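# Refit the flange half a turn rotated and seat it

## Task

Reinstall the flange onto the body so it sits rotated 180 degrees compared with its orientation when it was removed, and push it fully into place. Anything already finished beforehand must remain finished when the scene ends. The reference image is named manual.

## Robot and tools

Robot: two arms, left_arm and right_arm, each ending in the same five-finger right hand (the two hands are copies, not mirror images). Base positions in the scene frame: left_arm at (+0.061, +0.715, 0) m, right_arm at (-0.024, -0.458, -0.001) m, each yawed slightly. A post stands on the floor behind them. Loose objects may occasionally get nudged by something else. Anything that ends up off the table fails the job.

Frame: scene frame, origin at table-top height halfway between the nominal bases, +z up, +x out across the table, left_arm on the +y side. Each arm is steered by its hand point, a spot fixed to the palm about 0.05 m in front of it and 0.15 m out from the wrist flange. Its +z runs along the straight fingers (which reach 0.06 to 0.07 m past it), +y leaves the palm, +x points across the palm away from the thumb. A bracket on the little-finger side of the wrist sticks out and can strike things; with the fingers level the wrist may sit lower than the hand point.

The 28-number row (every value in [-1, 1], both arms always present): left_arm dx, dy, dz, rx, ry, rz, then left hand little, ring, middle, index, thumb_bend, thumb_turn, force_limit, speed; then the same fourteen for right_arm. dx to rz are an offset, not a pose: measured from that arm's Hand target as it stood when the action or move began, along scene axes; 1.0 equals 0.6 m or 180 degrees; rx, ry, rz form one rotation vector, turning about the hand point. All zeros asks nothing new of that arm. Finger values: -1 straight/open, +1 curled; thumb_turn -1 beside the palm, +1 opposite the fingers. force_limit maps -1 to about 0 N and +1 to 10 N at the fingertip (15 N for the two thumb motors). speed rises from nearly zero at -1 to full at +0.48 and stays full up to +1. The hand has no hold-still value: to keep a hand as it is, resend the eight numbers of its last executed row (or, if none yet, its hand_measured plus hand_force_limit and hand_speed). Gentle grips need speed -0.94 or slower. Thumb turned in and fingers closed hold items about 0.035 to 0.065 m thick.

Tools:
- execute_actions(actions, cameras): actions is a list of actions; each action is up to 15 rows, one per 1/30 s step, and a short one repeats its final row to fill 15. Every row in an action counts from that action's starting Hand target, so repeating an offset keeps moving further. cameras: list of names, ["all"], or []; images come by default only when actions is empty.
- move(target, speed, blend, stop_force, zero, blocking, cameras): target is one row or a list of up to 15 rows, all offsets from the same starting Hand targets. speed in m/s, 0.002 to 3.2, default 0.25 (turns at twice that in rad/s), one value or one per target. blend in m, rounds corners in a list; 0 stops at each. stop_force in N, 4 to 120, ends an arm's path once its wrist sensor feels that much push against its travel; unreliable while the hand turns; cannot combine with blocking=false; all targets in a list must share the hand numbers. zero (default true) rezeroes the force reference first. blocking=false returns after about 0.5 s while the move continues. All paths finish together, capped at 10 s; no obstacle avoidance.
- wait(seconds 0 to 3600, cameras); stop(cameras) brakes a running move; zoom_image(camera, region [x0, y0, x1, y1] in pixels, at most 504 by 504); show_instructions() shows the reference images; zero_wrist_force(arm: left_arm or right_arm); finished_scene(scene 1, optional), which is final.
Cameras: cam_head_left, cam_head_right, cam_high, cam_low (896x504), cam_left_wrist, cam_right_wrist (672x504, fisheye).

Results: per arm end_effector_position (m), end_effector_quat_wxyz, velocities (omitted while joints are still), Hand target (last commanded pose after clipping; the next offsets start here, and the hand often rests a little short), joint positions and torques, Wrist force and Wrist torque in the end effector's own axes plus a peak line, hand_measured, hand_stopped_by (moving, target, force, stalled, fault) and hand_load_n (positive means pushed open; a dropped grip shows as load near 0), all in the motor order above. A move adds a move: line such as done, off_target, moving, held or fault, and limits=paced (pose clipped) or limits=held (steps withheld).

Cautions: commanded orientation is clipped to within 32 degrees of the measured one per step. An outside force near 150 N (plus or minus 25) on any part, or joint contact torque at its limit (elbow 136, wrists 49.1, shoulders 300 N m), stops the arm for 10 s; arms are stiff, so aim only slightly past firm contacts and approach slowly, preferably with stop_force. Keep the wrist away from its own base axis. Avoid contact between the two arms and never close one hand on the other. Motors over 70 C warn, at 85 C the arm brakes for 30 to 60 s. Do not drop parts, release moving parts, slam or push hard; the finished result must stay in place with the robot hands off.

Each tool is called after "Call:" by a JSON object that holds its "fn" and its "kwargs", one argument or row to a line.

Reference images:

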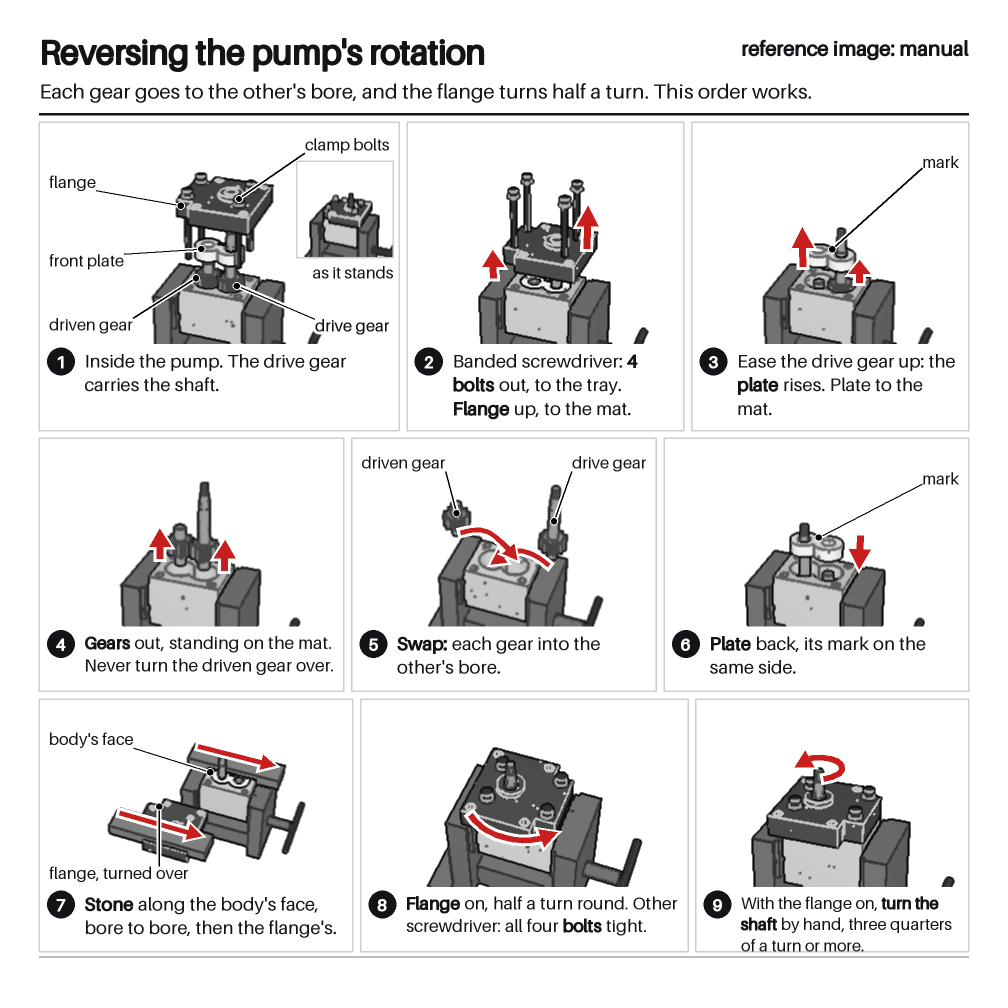

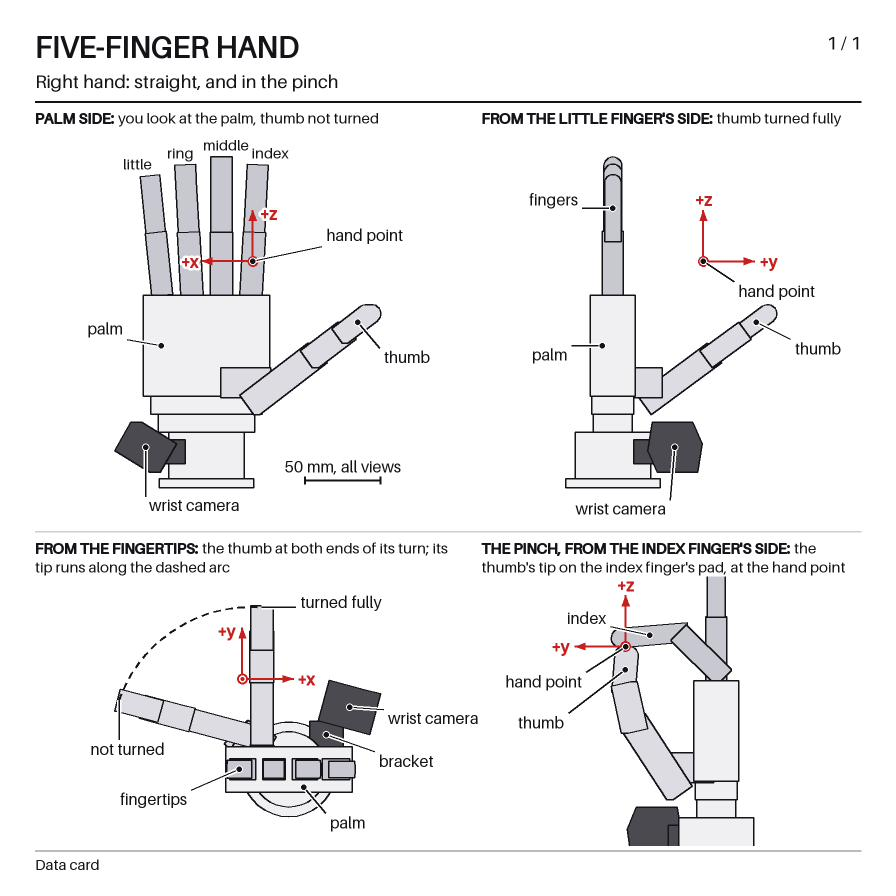

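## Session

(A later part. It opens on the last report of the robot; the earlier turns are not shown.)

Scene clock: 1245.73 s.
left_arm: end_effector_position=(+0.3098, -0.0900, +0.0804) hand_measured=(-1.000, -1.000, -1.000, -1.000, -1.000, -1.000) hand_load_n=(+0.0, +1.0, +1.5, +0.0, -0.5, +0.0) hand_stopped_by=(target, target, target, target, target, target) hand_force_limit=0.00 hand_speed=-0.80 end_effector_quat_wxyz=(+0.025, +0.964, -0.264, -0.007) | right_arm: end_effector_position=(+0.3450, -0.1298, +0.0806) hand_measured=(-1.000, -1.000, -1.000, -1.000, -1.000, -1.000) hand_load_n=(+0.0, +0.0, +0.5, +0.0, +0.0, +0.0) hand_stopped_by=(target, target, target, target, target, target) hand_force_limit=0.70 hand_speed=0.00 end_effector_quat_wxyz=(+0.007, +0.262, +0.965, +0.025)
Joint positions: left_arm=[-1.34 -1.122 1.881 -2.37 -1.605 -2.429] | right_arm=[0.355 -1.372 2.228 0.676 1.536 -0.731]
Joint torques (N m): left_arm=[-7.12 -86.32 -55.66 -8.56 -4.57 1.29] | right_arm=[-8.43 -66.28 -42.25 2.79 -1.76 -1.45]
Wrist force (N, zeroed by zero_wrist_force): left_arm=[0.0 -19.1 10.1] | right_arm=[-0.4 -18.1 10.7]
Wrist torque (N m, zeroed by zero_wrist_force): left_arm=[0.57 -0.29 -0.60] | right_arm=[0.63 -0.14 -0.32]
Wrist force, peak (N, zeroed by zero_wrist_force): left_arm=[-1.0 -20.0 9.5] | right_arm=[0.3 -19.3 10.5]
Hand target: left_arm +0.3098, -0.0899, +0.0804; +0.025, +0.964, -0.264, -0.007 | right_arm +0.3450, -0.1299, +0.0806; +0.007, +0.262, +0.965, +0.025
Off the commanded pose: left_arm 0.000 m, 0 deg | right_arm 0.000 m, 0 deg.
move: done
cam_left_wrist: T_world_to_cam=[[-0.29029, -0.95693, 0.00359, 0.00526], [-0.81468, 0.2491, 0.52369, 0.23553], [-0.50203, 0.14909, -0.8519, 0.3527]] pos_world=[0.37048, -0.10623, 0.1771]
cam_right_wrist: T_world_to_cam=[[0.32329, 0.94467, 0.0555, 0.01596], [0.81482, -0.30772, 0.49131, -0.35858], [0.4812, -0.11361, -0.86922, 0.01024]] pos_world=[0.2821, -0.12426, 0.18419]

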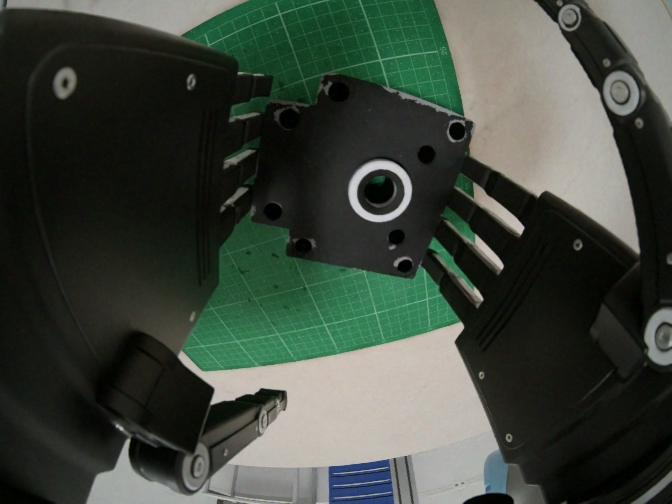

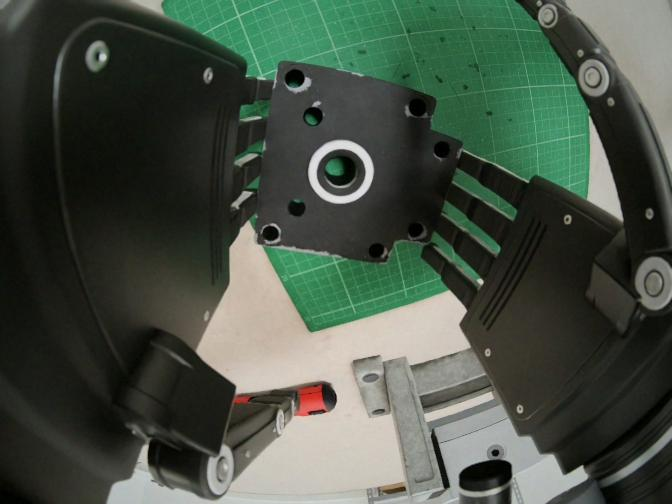

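Call:
{"fn": "move", "kwargs": {
  "target": [-0.0005,-0.00075,0,0,0,0,-1,-1,-1,-1,-1,-1,0,-0.8,0.0005,0.00075,0,0,0,0,-1,-1,-1,-1,-1,-1,0.7,0],
  "speed": 0.003
}}

Call:
{"fn": "move", "kwargs": {
  "target": [0,0,0.0033,0,0,0,-1,-1,-1,-1,-1,-1,0,-0.8,0,0,0.0033,0,0,0,-1,-1,-1,-1,-1,-1,0.7,0],
  "speed": 0.003,
  "cameras": ["cam_left_wrist","cam_right_wrist"]
}}

Call:
{"fn": "zoom_image", "kwargs": {
  "camera": "cam_right_wrist",
  "region": [230, 40, 480, 290]
}}

Scene clock: 1252.03 s.
left_arm: end_effector_position=(+0.3095, -0.0903, +0.0803) hand_measured=(-1.000, -1.000, -1.000, -1.000, -1.000, -1.000) hand_load_n=(+0.0, +2.0, +2.0, +0.5, +0.0, +0.0) hand_stopped_by=(target, target, target, target, target, target) hand_force_limit=0.00 hand_speed=-0.80 end_effector_quat_wxyz=(+0.025, +0.964, -0.264, -0.007) | right_arm: end_effector_position=(+0.3453, -0.1295, +0.0806) hand_measured=(-1.000, -1.000, -1.000, -1.000, -1.000, -1.000) hand_load_n=(+0.0, +0.5, +0.5, +0.5, +0.0, +0.5) hand_stopped_by=(target, target, target, target, target, target) hand_force_limit=0.70 hand_speed=0.00 end_effector_quat_wxyz=(+0.007, +0.263, +0.965, +0.025)
Joint positions: left_arm=[-1.34 -1.122 1.881 -2.37 -1.605 -2.43] | right_arm=[0.355 -1.371 2.227 0.676 1.536 -0.73]
Joint torques (N m): left_arm=[-32.25 -68.78 -60.17 -11.21 -3.89 -2.01] | right_arm=[20.9 -38.6 -50.06 -1.02 -7.08 3.24]
Wrist force (N, zeroed by zero_wrist_force): left_arm=[-0.7 -33.1 3.8] | right_arm=[-1.4 -34.4 8.9]
Wrist torque (N m, zeroed by zero_wrist_force): left_arm=[1.65 -0.25 -0.98] | right_arm=[1.79 -0.21 -0.74]
Wrist force, peak (N, zeroed by zero_wrist_force): left_arm=[-0.7 -33.1 3.8] | right_arm=[-1.5 -34.6 8.0]
Hand target: left_arm +0.3095, -0.0904, +0.0804; +0.025, +0.964, -0.264, -0.007 | right_arm +0.3453, -0.1294, +0.0806; +0.007, +0.262, +0.965, +0.025
Off the commanded pose: left_arm 0.000 m, 0 deg | right_arm 0.000 m, 0 deg.
move: done

Scene clock: 1252.90 s.
left_arm: end_effector_position=(+0.3095, -0.0904, +0.0824) hand_measured=(-1.000, -1.000, -1.000, -1.000, -1.000, -1.000) hand_load_n=(+0.0, +1.5, +2.5, +0.5, +0.0, +0.0) hand_stopped_by=(target, target, target, target, target, target) hand_force_limit=0.00 hand_speed=-0.80 end_effector_quat_wxyz=(+0.025, +0.964, -0.264, -0.007) | right_arm: end_effector_position=(+0.3453, -0.1294, +0.0826) hand_measured=(-1.000, -1.000, -1.000, -1.000, -1.000, -1.000) hand_load_n=(+0.0, +0.5, +1.0, +0.5, +0.0, +0.0) hand_stopped_by=(target, target, target, target, target, target) hand_force_limit=0.70 hand_speed=0.00 end_effector_quat_wxyz=(+0.007, +0.262, +0.965, +0.025)
Joint positions: left_arm=[-1.34 -1.124 1.88 -2.367 -1.605 -2.43] | right_arm=[0.355 -1.374 2.226 0.68 1.536 -0.73]
Joint torques (N m): left_arm=[-33.72 -88.92 -64.62 -13.07 -4.22 -1.81] | right_arm=[18.67 -67.86 -50.35 -1.29 -9.49 1.6]
Wrist force (N, zeroed by zero_wrist_force): left_arm=[-0.3 -33.9 10.9] | right_arm=[-0.3 -32.6 11.2]
Wrist torque (N m, zeroed by zero_wrist_force): left_arm=[1.36 -0.35 -1.00] | right_arm=[1.55 -0.37 -0.66]
Wrist force, peak (N, zeroed by zero_wrist_force): left_arm=[-0.5 -34.1 10.4] | right_arm=[-1.7 -35.0 9.3]
Hand target: left_arm +0.3095, -0.0904, +0.0823; +0.025, +0.964, -0.264, -0.007 | right_arm +0.3453, -0.1294, +0.0826; +0.007, +0.262, +0.965, +0.025
Off the commanded pose: left_arm 0.000 m, 0 deg | right_arm 0.000 m, 0 deg.
move: done
cam_left_wrist: T_world_to_cam=[[-0.29029, -0.95693, 0.00359, 0.00468], [-0.81468, 0.2491, 0.52369, 0.23442], [-0.50203, 0.14909, -0.8519, 0.35425]] pos_world=[0.37018, -0.10673, 0.179]
cam_right_wrist: T_world_to_cam=[[0.32341, 0.94463, 0.05547, 0.01534], [0.81477, -0.3078, 0.49133, -0.35969], [0.4812, -0.11371, -0.86921, 0.01186]] pos_world=[0.2824, -0.12386, 0.18619]

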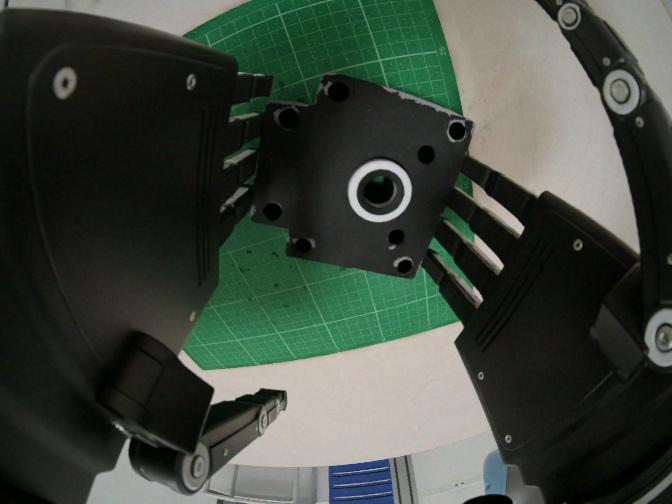

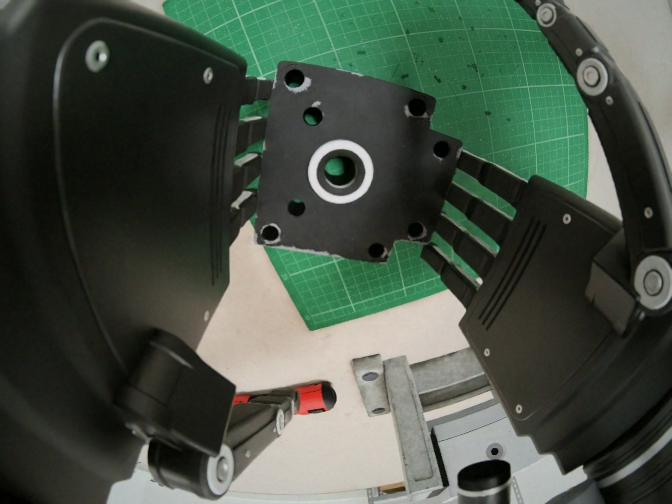

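Scaled by 2.016 from the camera's image (finer frame: 960x720).

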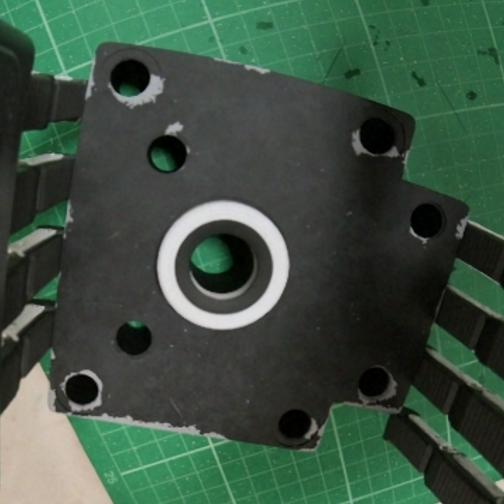

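Call:
{"fn": "move", "kwargs": {
  "target": [-0.00015,-0.00025,0,0,0,0,-1,-1,-1,-1,-1,-1,0,-0.8,0.00015,0.00025,0,0,0,0,-1,-1,-1,-1,-1,-1,0.7,0],
  "speed": 0.003
}}

Call:
{"fn": "move", "kwargs": {
  "target": [0,0,0.0333,0,0,0,-1,-1,-1,-1,-1,-1,0,-0.8,0,0,0.0333,0,0,0,-1,-1,-1,-1,-1,-1,0.7,0],
  "speed": 0.02,
  "cameras": ["cam_left_wrist","cam_right_wrist"]
}}

Scene clock: 1267.67 s.
left_arm: end_effector_position=(+0.3094, -0.0905, +0.0823) hand_measured=(-1.000, -1.000, -1.000, -1.000, -1.000, -1.000) hand_load_n=(+0.0, +2.0, +2.5, +0.5, +0.0, +0.0) hand_stopped_by=(target, target, target, target, target, target) hand_force_limit=0.00 hand_speed=-0.80 end_effector_quat_wxyz=(+0.025, +0.964, -0.264, -0.007) | right_arm: end_effector_position=(+0.3454, -0.1292, +0.0826) hand_measured=(-1.000, -1.000, -1.000, -1.000, -1.000, -1.000) hand_load_n=(+0.0, +0.5, +0.5, +0.5, +0.0, +0.0) hand_stopped_by=(target, target, target, target, target, target) hand_force_limit=0.70 hand_speed=0.00 end_effector_quat_wxyz=(+0.007, +0.262, +0.965, +0.025)
Joint positions: left_arm=[-1.34 -1.124 1.879 -2.367 -1.605 -2.43] | right_arm=[0.356 -1.374 2.226 0.68 1.536 -0.729]
Joint torques (N m): left_arm=[-34.07 -75.42 -68.14 -14.07 -6.66 -2.54] | right_arm=[18.32 -44.91 -54.17 -1.93 -8.82 4.02]
Wrist force (N, zeroed by zero_wrist_force): left_arm=[-0.9 -40.2 10.6] | right_arm=[-0.9 -38.7 10.7]
Wrist torque (N m, zeroed by zero_wrist_force): left_arm=[1.72 -0.36 -1.17] | right_arm=[1.95 -0.37 -0.82]
Wrist force, peak (N, zeroed by zero_wrist_force): left_arm=[-0.9 -40.2 10.6] | right_arm=[-1.3 -39.0 10.3]
Hand target: left_arm +0.3094, -0.0905, +0.0823; +0.025, +0.964, -0.264, -0.007 | right_arm +0.3454, -0.1293, +0.0826; +0.007, +0.262, +0.965, +0.025
Off the commanded pose: left_arm 0.000 m, 0 deg | right_arm 0.000 m, 0 deg.
move: done

Scene clock: 1268.93 s.
left_arm: end_effector_position=(+0.3094, -0.0906, +0.1025) hand_measured=(-1.000, -1.000, -1.000, -1.000, -1.000, -1.000) hand_load_n=(-0.5, +2.0, +2.5, +1.0, +0.0, +0.0) hand_stopped_by=(target, target, target, target, target, target) hand_force_limit=0.00 hand_speed=-0.80 end_effector_quat_wxyz=(+0.025, +0.964, -0.264, -0.007) | right_arm: end_effector_position=(+0.3454, -0.1292, +0.1027) hand_measured=(-1.000, -1.000, -1.000, -1.000, -1.000, -1.000) hand_load_n=(+0.0, +0.5, +1.0, +0.5, +0.0, +0.0) hand_stopped_by=(target, target, target, target, target, target) hand_force_limit=0.70 hand_speed=0.00 end_effector_quat_wxyz=(+0.007, +0.262, +0.965, +0.025)
Joint positions: left_arm=[-1.34 -1.147 1.869 -2.333 -1.605 -2.43] | right_arm=[0.356 -1.404 2.213 0.724 1.536 -0.729]
Joint torques (N m): left_arm=[-33.76 -75.14 -61.3 -19.75 -6.79 -2.04] | right_arm=[17.8 -39.46 -46.05 -7.94 -7.33 3.33]
Wrist force (N, zeroed by zero_wrist_force): left_arm=[-1.3 -41.4 10.4] | right_arm=[-1.9 -39.9 10.1]
Wrist torque (N m, zeroed by zero_wrist_force): left_arm=[1.68 -0.37 -1.21] | right_arm=[1.96 -0.27 -0.87]
Wrist force, peak (N, zeroed by zero_wrist_force): left_arm=[-1.4 -41.5 10.6] | right_arm=[-1.5 -40.3 10.4]
Hand target: left_arm +0.3094, -0.0905, +0.1023; +0.025, +0.964, -0.264, -0.007 | right_arm +0.3454, -0.1293, +0.1026; +0.007, +0.262, +0.965, +0.025
Off the commanded pose: left_arm 0.000 m, 0 deg | right_arm 0.000 m, 0 deg.
move: done
cam_left_wrist: T_world_to_cam=[[-0.29029, -0.95693, 0.00359, 0.00439], [-0.81468, 0.2491, 0.52369, 0.22386], [-0.50203, 0.14909, -0.8519, 0.37135]] pos_world=[0.37008, -0.10693, 0.1991]
cam_right_wrist: T_world_to_cam=[[0.32337, 0.94464, 0.05555, 0.014], [0.81479, -0.30781, 0.4913, -0.36959], [0.4812, -0.11361, -0.86922, 0.02932]] pos_world=[0.2825, -0.12366, 0.20629]

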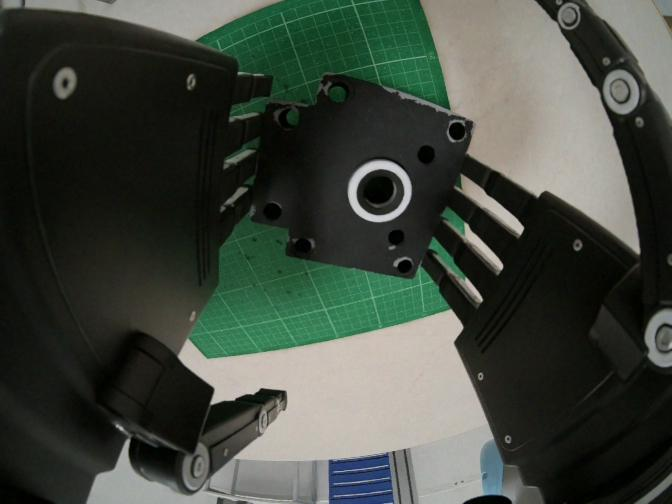

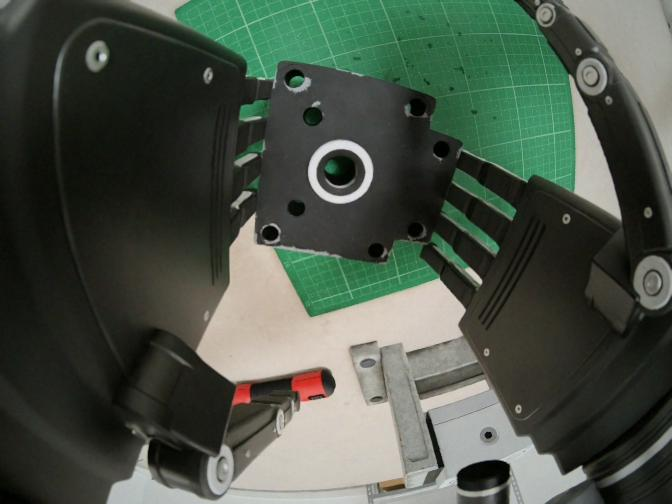

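Call:
{"fn": "move", "kwargs": {
  "target": [0,0,0.1,0,0,0,-1,-1,-1,-1,-1,-1,0,-0.8,0,0,0.1,0,0,0,-1,-1,-1,-1,-1,-1,0.7,0],
  "speed": 0.03
}}

Scene clock: 1273.53 s.
left_arm: end_effector_position=(+0.3094, -0.0906, +0.1625) hand_measured=(-1.000, -1.000, -1.000, -1.000, -1.000, -1.000) hand_load_n=(+0.0, +2.5, +3.0, +1.0, +0.0, +0.0) hand_stopped_by=(target, target, target, target, target, target) hand_force_limit=0.00 hand_speed=-0.80 end_effector_quat_wxyz=(+0.025, +0.964, -0.264, -0.007) | right_arm: end_effector_position=(+0.3454, -0.1292, +0.1627) hand_measured=(-1.000, -1.000, -1.000, -1.000, -1.000, -1.000) hand_load_n=(+0.0, +0.5, +1.0, +0.5, +0.0, +0.0) hand_stopped_by=(target, target, target, target, target, target) hand_force_limit=0.70 hand_speed=0.00 end_effector_quat_wxyz=(+0.007, +0.262, +0.965, +0.025)
Joint positions: left_arm=[-1.34 -1.21 1.832 -2.232 -1.605 -2.43] | right_arm=[0.356 -1.486 2.166 0.851 1.536 -0.729]
Joint torques (N m): left_arm=[-35.15 -70.7 -59.68 -21.23 -7.71 -1.92] | right_arm=[14.06 -31.71 -45 -7.81 -7.19 2.75]
Wrist force (N, zeroed by zero_wrist_force): left_arm=[-2.5 -45.2 10.6] | right_arm=[-2.2 -44.2 10.2]
Wrist torque (N m, zeroed by zero_wrist_force): left_arm=[1.96 -0.37 -1.35] | right_arm=[2.10 -0.38 -0.96]
Wrist force, peak (N, zeroed by zero_wrist_force): left_arm=[-2.5 -45.2 10.6] | right_arm=[-2.2 -44.2 10.2]
Hand target: left_arm +0.3094, -0.0905, +0.1623; +0.025, +0.964, -0.264, -0.007 | right_arm +0.3454, -0.1293, +0.1626; +0.007, +0.262, +0.965, +0.025
Off the commanded pose: left_arm 0.000 m, 0 deg | right_arm 0.000 m, 0 deg.
move: done

Call:
{"fn": "move", "kwargs": {
  "target": [0.00012,0.0002,0.15,0,0,0,-1,-1,-1,-1,-1,-1,0,-0.8,-0.00012,-0.0002,0.15,0,0,0,-1,-1,-1,-1,-1,-1,0.7,0],
  "speed": 0.03
}}

Call:
{"fn": "move", "kwargs": {
  "target": [0.00012,0.0002,0.15,0,0,0,-1,-1,-1,-1,-1,-1,0,-0.8,-0.00012,-0.0002,0.15,0,0,0,-1,-1,-1,-1,-1,-1,0.7,0],
  "speed": 0.03,
  "cameras": ["cam_left_wrist","cam_right_wrist","cam_high","cam_low"]
}}

Scene clock: 1280.43 s.
left_arm: end_effector_position=(+0.3095, -0.0904, +0.2525) hand_measured=(-1.000, -1.000, -1.000, -1.000, -1.000, -1.000) hand_load_n=(+0.0, +2.0, +2.5, +1.5, +0.0, +0.0) hand_stopped_by=(target, target, target, target, target, target) hand_force_limit=0.00 hand_speed=-0.80 end_effector_quat_wxyz=(+0.025, +0.964, -0.264, -0.007) | right_arm: end_effector_position=(+0.3453, -0.1294, +0.2528) hand_measured=(-1.000, -1.000, -1.000, -1.000, -1.000, -1.000) hand_load_n=(+0.0, +0.5, +1.0, +1.0, +0.0, +0.0) hand_stopped_by=(target, target, target, target, target, target) hand_force_limit=0.70 hand_speed=0.00 end_effector_quat_wxyz=(+0.007, +0.262, +0.965, +0.025)
Joint positions: left_arm=[-1.34 -1.289 1.756 -2.079 -1.605 -2.43] | right_arm=[0.356 -1.582 2.077 1.037 1.536 -0.73]
Joint torques (N m): left_arm=[-17.62 -66.48 -59.75 -20.96 -9.94 1.24] | right_arm=[-5.66 -27.35 -48.48 -8.67 -9.44 -4.37]
Wrist force (N, zeroed by zero_wrist_force): left_arm=[-3.4 -43.5 10.2] | right_arm=[-3.3 -43.4 10.0]
Wrist torque (N m, zeroed by zero_wrist_force): left_arm=[1.91 -0.46 -1.24] | right_arm=[1.88 -0.49 -0.97]
Wrist force, peak (N, zeroed by zero_wrist_force): left_arm=[-2.7 -45.5 10.2] | right_arm=[-2.4 -44.6 10.4]
Hand target: left_arm +0.3095, -0.0904, +0.2523; +0.025, +0.964, -0.264, -0.007 | right_arm +0.3453, -0.1294, +0.2526; +0.007, +0.262, +0.965, +0.025
Off the commanded pose: left_arm 0.000 m, 0 deg | right_arm 0.000 m, 0 deg.
move: done

Scene clock: 1283.70 s.
left_arm: end_effector_position=(+0.3095, -0.0903, +0.3425) hand_measured=(-1.000, -1.000, -1.000, -1.000, -1.000, -1.000) hand_load_n=(+0.0, +2.0, +2.5, +1.5, +0.0, +0.0) hand_stopped_by=(target, target, target, target, target, target) hand_force_limit=0.00 hand_speed=-0.80 end_effector_quat_wxyz=(+0.025, +0.964, -0.264, -0.007) | right_arm: end_effector_position=(+0.3452, -0.1295, +0.3428) hand_measured=(-1.000, -1.000, -1.000, -1.000, -1.000, -1.000) hand_load_n=(+0.0, +0.5, +1.0, +1.0, +0.0, +0.0) hand_stopped_by=(target, target, target, target, target, target) hand_force_limit=0.70 hand_speed=0.00 end_effector_quat_wxyz=(+0.007, +0.262, +0.965, +0.025)
Joint positions: left_arm=[-1.34 -1.345 1.659 -1.925 -1.605 -2.43] | right_arm=[0.355 -1.647 1.967 1.212 1.536 -0.73]
Joint torques (N m): left_arm=[-15.49 -60.85 -59.47 -21.16 -11.02 1.42] | right_arm=[-3.38 -27.47 -45.52 -6.97 -10.95 -3.77]
Wrist force (N, zeroed by zero_wrist_force): left_arm=[-4.5 -42.0 10.4] | right_arm=[-4.6 -41.5 10.1]
Wrist torque (N m, zeroed by zero_wrist_force): left_arm=[1.90 -0.52 -1.18] | right_arm=[1.96 -0.52 -0.85]
Wrist force, peak (N, zeroed by zero_wrist_force): left_arm=[-3.6 -43.5 10.3] | right_arm=[-3.5 -43.2 10.6]
Hand target: left_arm +0.3095, -0.0903, +0.3423; +0.025, +0.964, -0.264, -0.007 | right_arm +0.3453, -0.1295, +0.3426; +0.007, +0.262, +0.965, +0.025
Off the commanded pose: left_arm 0.000 m, 0 deg | right_arm 0.000 m, 0 deg.
move: done
cam_left_wrist: T_world_to_cam=[[-0.29031, -0.95692, 0.00372, 0.0038], [-0.81466, 0.24919, 0.52367, 0.09814], [-0.50204, 0.14899, -0.85191, 0.57589]] pos_world=[0.37018, -0.10663, 0.4392]
cam_right_wrist: T_world_to_cam=[[0.32334, 0.94465, 0.05558, 0.00101], [0.81475, -0.30779, 0.49137, -0.4875], [0.48128, -0.1136, -0.86918, 0.23804]] pos_world=[0.2823, -0.12396, 0.44639]
Images, in order (width x height): cam_high 896x504, cam_low 896x504, cam_left_wrist 672x504, cam_right_wrist 672x504.

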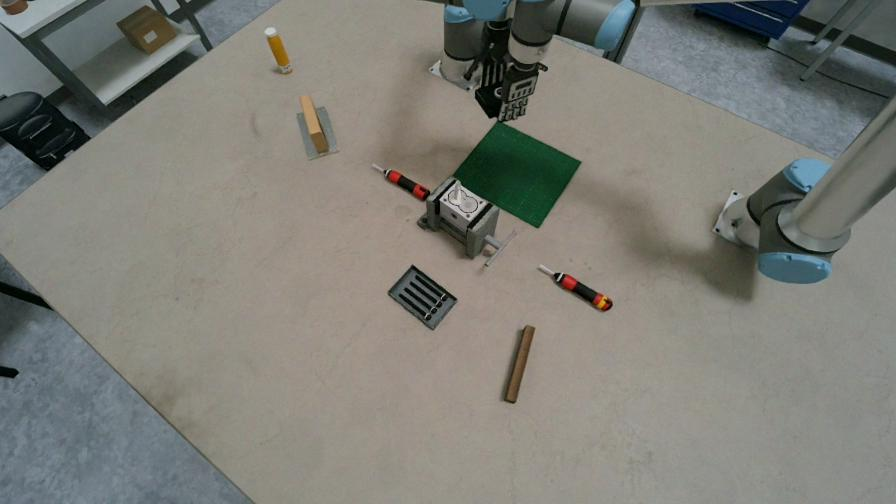

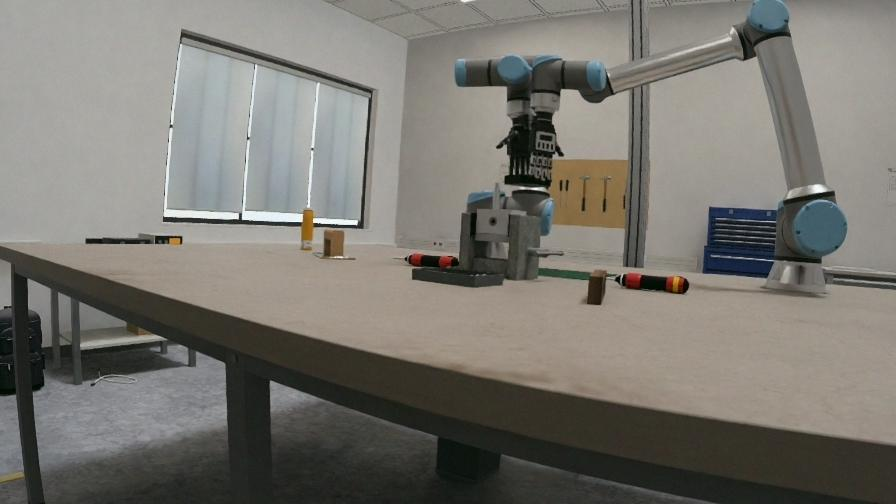

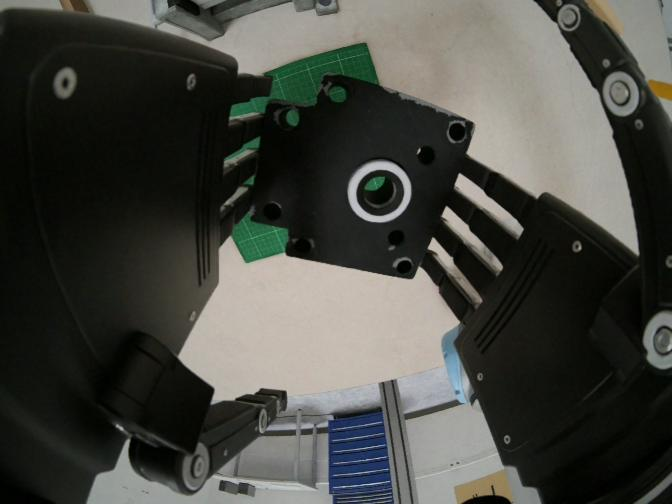

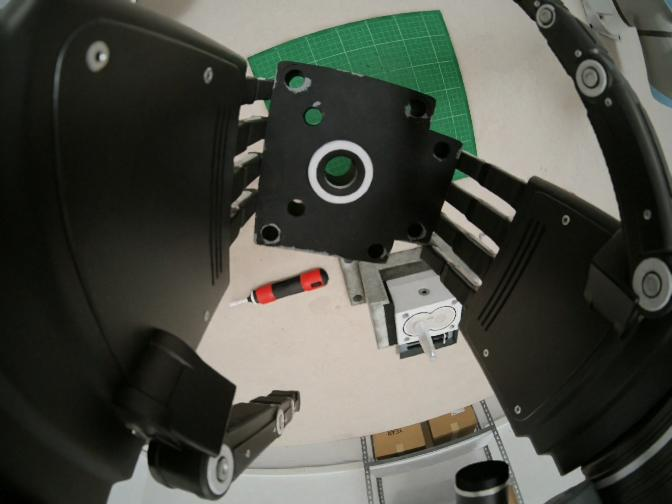

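Call:
{"fn": "zoom_image", "kwargs": {
  "camera": "cam_right_wrist",
  "region": [370, 270, 480, 370]
}}

Call:
{"fn": "zoom_image", "kwargs": {
  "camera": "cam_high",
  "region": [410, 160, 530, 280]
}}

Call:
{"fn": "zoom_image", "kwargs": {
  "camera": "cam_low",
  "region": [400, 100, 600, 300]
}}

Scaled by 4.582 from the camera's image (finer frame: 960x720).

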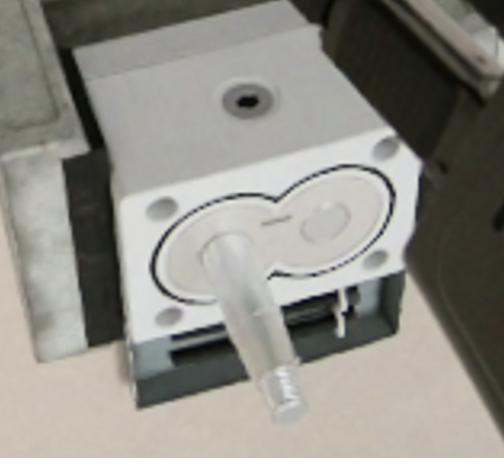

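Scaled by 4.200.

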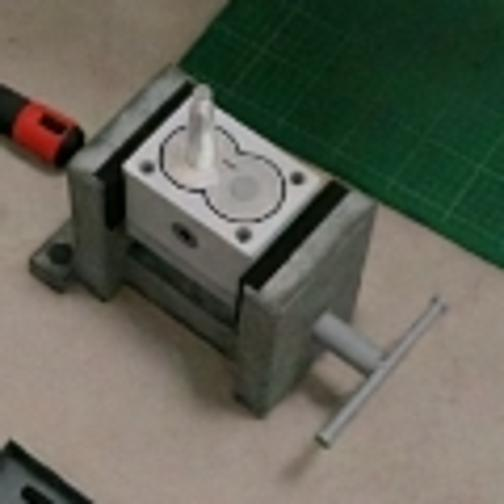

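Scaled by 2.520.

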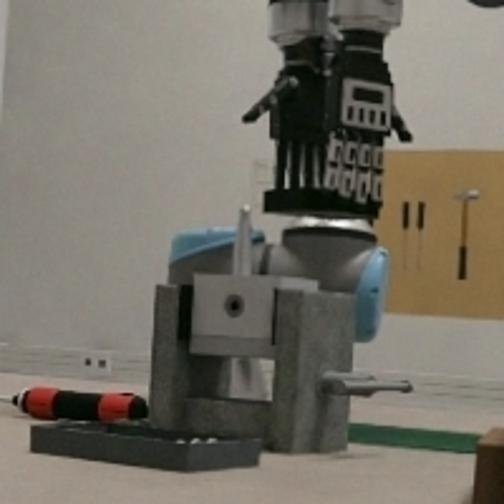

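Call:
{"fn": "move", "kwargs": {
  "target": [0.0935,0.01416,0,0,0,0.02744,-1,-1,-1,-1,-1,-1,0,-0.8,0.09932,0.01929,0,0,0,0.02744,-1,-1,-1,-1,-1,-1,0.7,0],
  "speed": 0.02
}}

Scene clock: 1331.10 s.
left_arm: end_effector_position=(+0.3658, -0.0818, +0.3423) hand_measured=(-1.000, -1.000, -1.000, -1.000, -1.000, -1.000) hand_load_n=(+0.0, +2.0, +2.5, +1.0, -0.5, +0.0) hand_stopped_by=(target, target, target, target, target, target) hand_force_limit=0.00 hand_speed=-0.80 end_effector_quat_wxyz=(+0.026, +0.975, -0.223, -0.006) | right_arm: end_effector_position=(+0.4050, -0.1179, +0.3426) hand_measured=(-1.000, -1.000, -1.000, -1.000, -1.000, -1.000) hand_load_n=(+0.0, +0.5, +1.0, +1.0, +0.0, +0.0) hand_stopped_by=(target, target, target, target, target, target) hand_force_limit=0.70 hand_speed=0.00 end_effector_quat_wxyz=(+0.006, +0.221, +0.975, +0.025)
Joint positions: left_arm=[-1.274 -1.331 1.642 -1.922 -1.604 -2.449] | right_arm=[0.324 -1.551 1.876 1.212 1.532 -0.847]
Joint torques (N m): left_arm=[-36.24 -67.89 -69.93 -15.18 -4.93 -1.09] | right_arm=[12.78 -59.78 -46.05 -0.31 -12.69 2.87]
Wrist force (N, zeroed by zero_wrist_force): left_arm=[-2.7 -42.1 10.4] | right_arm=[-2.6 -41.7 9.8]
Wrist torque (N m, zeroed by zero_wrist_force): left_arm=[1.83 -0.40 -1.19] | right_arm=[1.93 -0.43 -0.78]
Wrist force, peak (N, zeroed by zero_wrist_force): left_arm=[-3.2 -43.2 10.8] | right_arm=[-2.7 -42.7 10.4]
Hand target: left_arm +0.3656, -0.0818, +0.3423; +0.026, +0.975, -0.223, -0.006 | right_arm +0.4048, -0.1179, +0.3426; +0.006, +0.221, +0.975, +0.025
Off the commanded pose: left_arm 0.000 m, 0 deg | right_arm 0.000 m, 0 deg.
move: done

Call:
{"fn": "move", "kwargs": {
  "target": [
    [0.09385,0.01367,0,0,0,0.02744,-1,-1,-1,-1,-1,-1,0,-0.8,0.09876,0.01946,0,0,0,0.02744,-1,-1,-1,-1,-1,-1,0.7,0],
    [0.18787,0.02697,0,0,0,0.05489,-1,-1,-1,-1,-1,-1,0,-0.8,0.19718,0.03896,0,0,0,0.05489,-1,-1,-1,-1,-1,-1,0.7,0]
  ],
  "speed": 0.03,
  "cameras": ["cam_high","cam_right_wrist"]
}}

Scene clock: 1339.30 s.
left_arm: end_effector_position=(+0.4785, -0.0656, +0.3423) hand_measured=(-1.000, -1.000, -1.000, -1.000, -1.000, -1.000) hand_load_n=(+0.0, +2.0, +2.5, +1.0, +0.0, +0.0) hand_stopped_by=(target, target, target, target, target, target) hand_force_limit=0.00 hand_speed=-0.80 end_effector_quat_wxyz=(+0.026, +0.990, -0.138, -0.003) | right_arm: end_effector_position=(+0.5233, -0.0945, +0.3425) hand_measured=(-1.000, -1.000, -1.000, -1.000, -1.000, -1.000) hand_load_n=(+0.0, +0.5, +1.0, +1.0, +0.0, +0.0) hand_stopped_by=(target, target, target, target, target, target) hand_force_limit=0.70 hand_speed=0.00 end_effector_quat_wxyz=(+0.004, +0.136, +0.990, +0.026)
Joint positions: left_arm=[-1.145 -1.286 1.584 -1.911 -1.602 -2.494] | right_arm=[0.285 -1.359 1.66 1.244 1.526 -1.059]
Joint torques (N m): left_arm=[-36.68 -79.57 -63.43 -16.57 -4.88 -0.15] | right_arm=[21.85 -85.19 -40.65 -0.17 -14.35 3.61]
Wrist force (N, zeroed by zero_wrist_force): left_arm=[-3.2 -43.2 10.6] | right_arm=[-2.9 -41.8 10.5]
Wrist torque (N m, zeroed by zero_wrist_force): left_arm=[1.84 -0.47 -1.23] | right_arm=[2.07 -0.55 -0.77]
Wrist force, peak (N, zeroed by zero_wrist_force): left_arm=[-2.9 -44.2 10.8] | right_arm=[-1.6 -43.2 10.4]
Hand target: left_arm +0.4784, -0.0656, +0.3423; +0.026, +0.990, -0.138, -0.003 | right_arm +0.5232, -0.0945, +0.3426; +0.004, +0.136, +0.990, +0.026
Off the commanded pose: left_arm 0.000 m, 0 deg | right_arm 0.000 m, 0 deg.
move: done
cam_right_wrist: T_world_to_cam=[[0.07068, 0.99596, 0.05543, 0.04754], [0.86646, -0.08883, 0.49127, -0.62805], [0.49421, 0.01331, -0.86924, 0.16138]] pos_world=[0.46107, -0.10528, 0.44619]

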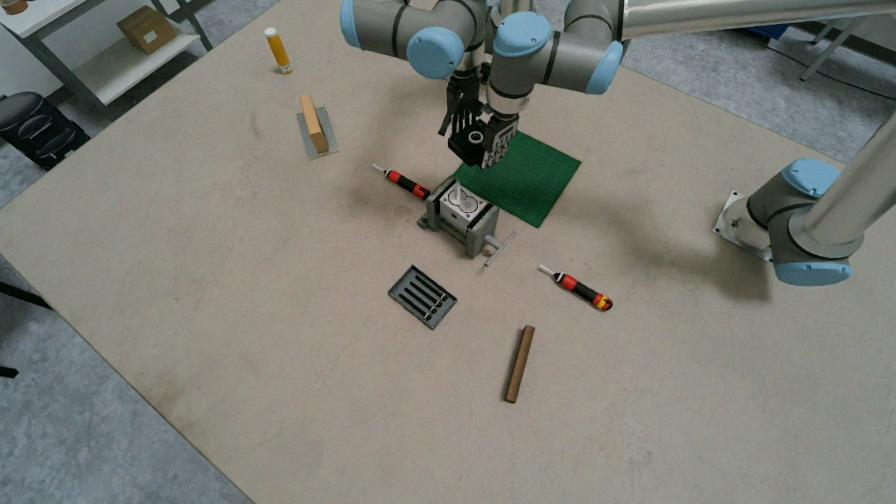

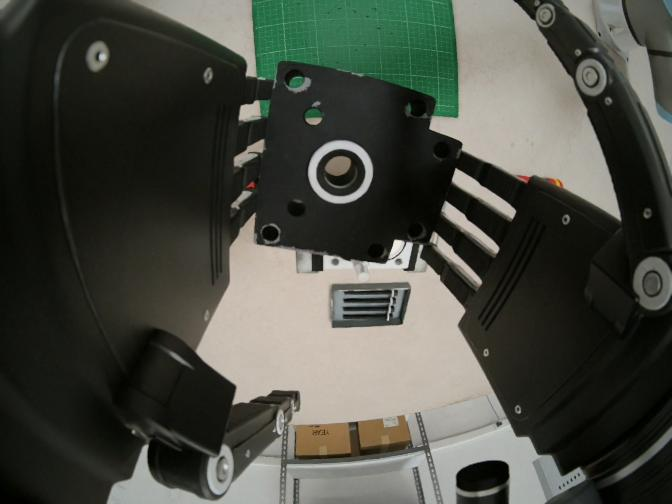

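Call:
{"fn": "move", "kwargs": {
  "target": [
    [0.09423,0.01292,0,0,0,0.02744,-1,-1,-1,-1,-1,-1,0,-0.8,0.0981,0.0195,0,0,0,0.02744,-1,-1,-1,-1,-1,-1,0.7,0],
    [0.1887,0.02553,0,0,0,0.05489,-1,-1,-1,-1,-1,-1,0,-0.8,0.19582,0.039,0,0,0,0.05489,-1,-1,-1,-1,-1,-1,0.7,0]
  ],
  "speed": 0.03,
  "cameras": ["cam_high","cam_right_wrist","cam_left_wrist","cam_low","cam_head_left"]
}}

Scene clock: 1348.37 s.
left_arm: end_effector_position=(+0.5917, -0.0503, +0.3423) hand_measured=(-1.000, -1.000, -1.000, -1.000, -1.000, -1.000) hand_load_n=(+0.0, +2.0, +2.5, +1.5, +0.0, +0.0) hand_stopped_by=(target, target, target, target, target, target) hand_force_limit=0.00 hand_speed=-0.80 end_effector_quat_wxyz=(+0.026, +0.998, -0.052, -0.001) | right_arm: end_effector_position=(+0.6407, -0.0712, +0.3425) hand_measured=(-1.000, -1.000, -1.000, -1.000, -1.000, -1.000) hand_load_n=(+0.0, +0.5, +1.0, +1.0, +0.0, +0.0) hand_stopped_by=(target, target, target, target, target, target) hand_force_limit=0.70 hand_speed=0.00 end_effector_quat_wxyz=(+0.001, +0.050, +0.998, +0.026)
Joint positions: left_arm=[-1.027 -1.219 1.494 -1.889 -1.6 -2.547] | right_arm=[0.263 -1.16 1.397 1.318 1.521 -1.254]
Joint torques (N m): left_arm=[-37.7 -88.35 -62.6 -18.07 -4.62 0.66] | right_arm=[26.48 -104.49 -37.27 -0.47 -16.07 3.78]
Motor temperatures (°C): left_arm=[33 27 28 36 38 41] | right_arm=[31 35 32 37 43 41]
Wrist force (N, zeroed by zero_wrist_force): left_arm=[-3.8 -45.2 10.5] | right_arm=[-3.1 -45.1 10.3]
Wrist torque (N m, zeroed by zero_wrist_force): left_arm=[2.07 -0.50 -1.32] | right_arm=[2.05 -0.55 -0.85]
Wrist force, peak (N, zeroed by zero_wrist_force): left_arm=[-2.6 -46.0 10.4] | right_arm=[-2.4 -45.7 10.1]
Hand target: left_arm +0.5916, -0.0503, +0.3423; +0.026, +0.998, -0.052, -0.001 | right_arm +0.6406, -0.0711, +0.3426; +0.001, +0.050, +0.998, +0.026
Off the commanded pose: left_arm 0.000 m, 0 deg | right_arm 0.000 m, 0 deg.
move: done
cam_left_wrist: T_world_to_cam=[[0.13637, -0.99065, 0.00359, -0.13008], [-0.84423, -0.11431, 0.52365, 0.31735], [-0.51835, -0.07444, -0.85193, 0.70983]] pos_world=[0.6536, -0.03975, 0.439]
cam_right_wrist: T_world_to_cam=[[-0.10129, 0.99331, 0.05549, 0.12589], [0.86891, 0.06116, 0.49117, -0.71853], [0.48449, 0.09797, -0.8693, 0.11521]] pos_world=[0.58127, -0.09239, 0.44609]
Images, in order (width x height): cam_head_left 896x504, cam_high 896x504, cam_low 896x504, cam_left_wrist 672x504, cam_right_wrist 672x504.

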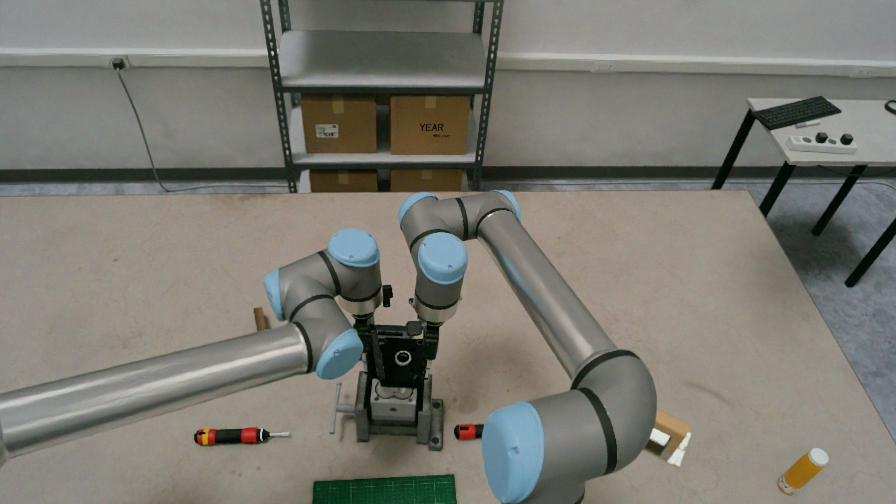

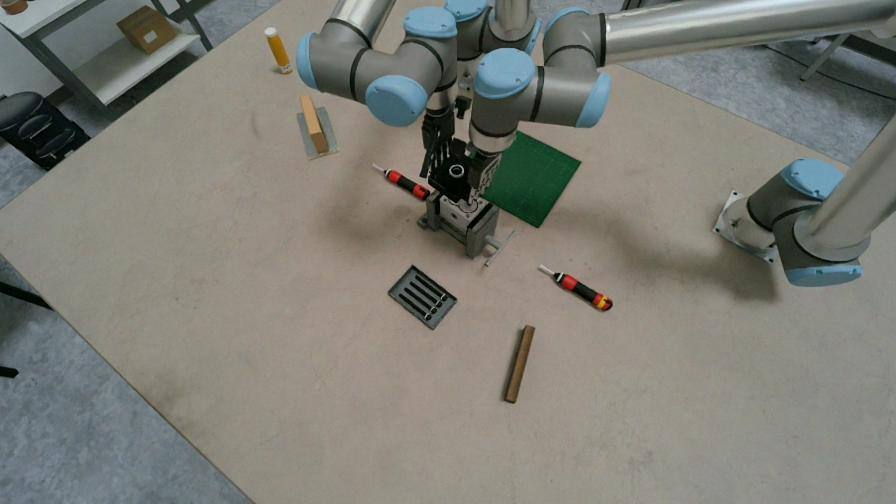

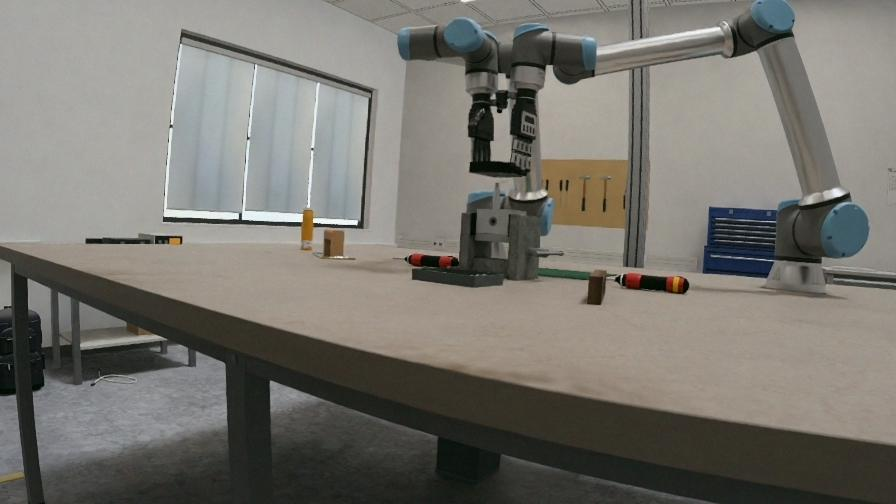

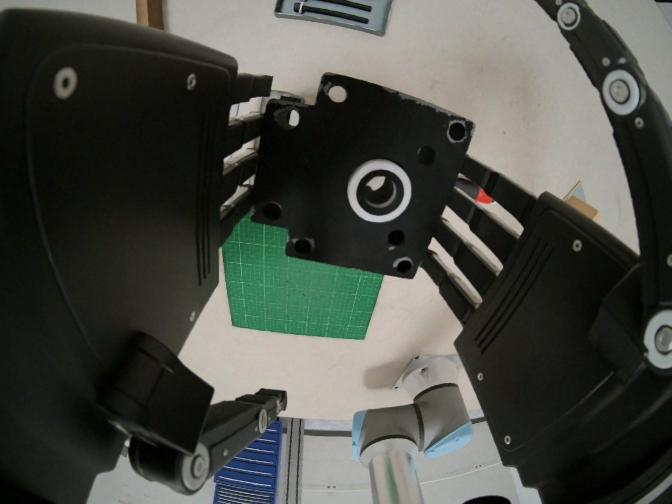

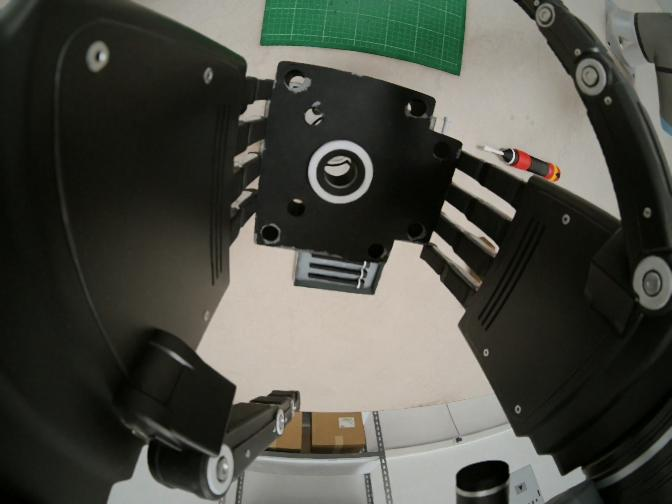

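Above the body. Zoom through the bore.

Call:
{"fn": "zoom_image", "kwargs": {
  "camera": "cam_right_wrist",
  "region": [240, 50, 480, 310]
}}

Call:
{"fn": "zoom_image", "kwargs": {
  "camera": "cam_left_wrist",
  "region": [240, 60, 490, 300]
}}

Call:
{"fn": "zoom_image", "kwargs": {
  "camera": "cam_high",
  "region": [410, 140, 530, 260]
}}

Call:
{"fn": "zoom_image", "kwargs": {
  "camera": "cam_head_left",
  "region": [330, 320, 470, 460]
}}

Call:
{"fn": "zoom_image", "kwargs": {
  "camera": "cam_low",
  "region": [440, 100, 580, 290]
}}

Scaled by 1.938 from the camera's image (finer frame: 960x720).

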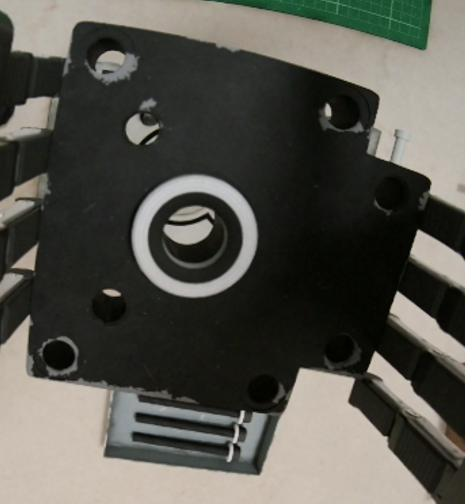

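Scaled by 2.016 from the camera's image (finer frame: 960x720).

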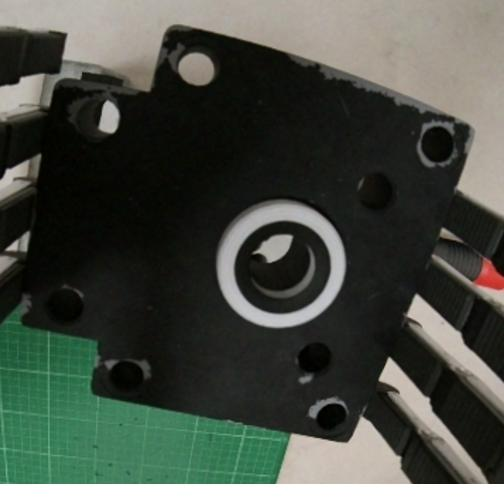

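Scaled by 4.200.

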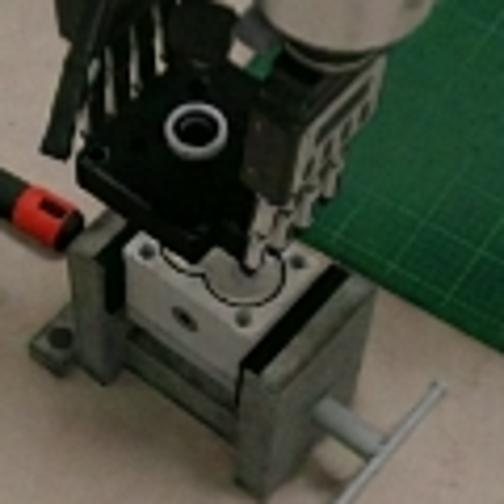

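Scaled by 3.600.

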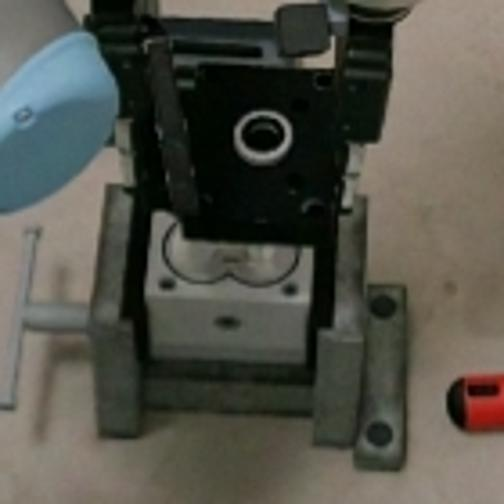

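Scaled by 2.653.

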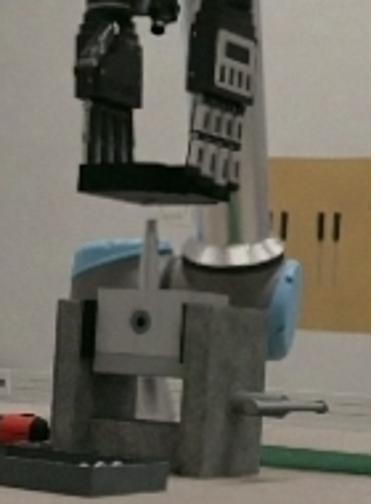

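Call:
{"fn": "zoom_image", "kwargs": {
  "camera": "cam_right_wrist",
  "region": [300, 130, 380, 210]
}}

Call:
{"fn": "zoom_image", "kwargs": {
  "camera": "cam_left_wrist",
  "region": [340, 150, 420, 230]
}}

Scaled by 6.300 from the camera's image (finer frame: 960x720).

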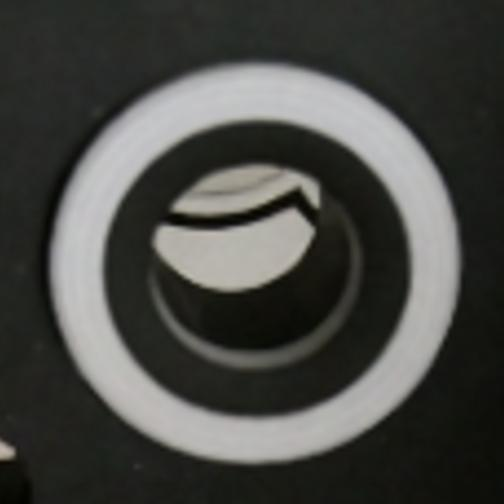

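Scaled by 6.300 from the camera's image (finer frame: 960x720).

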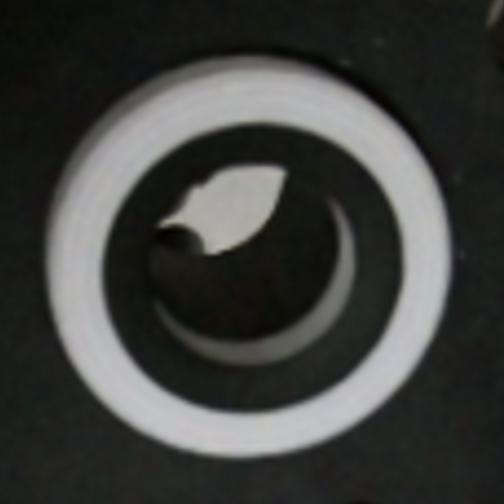

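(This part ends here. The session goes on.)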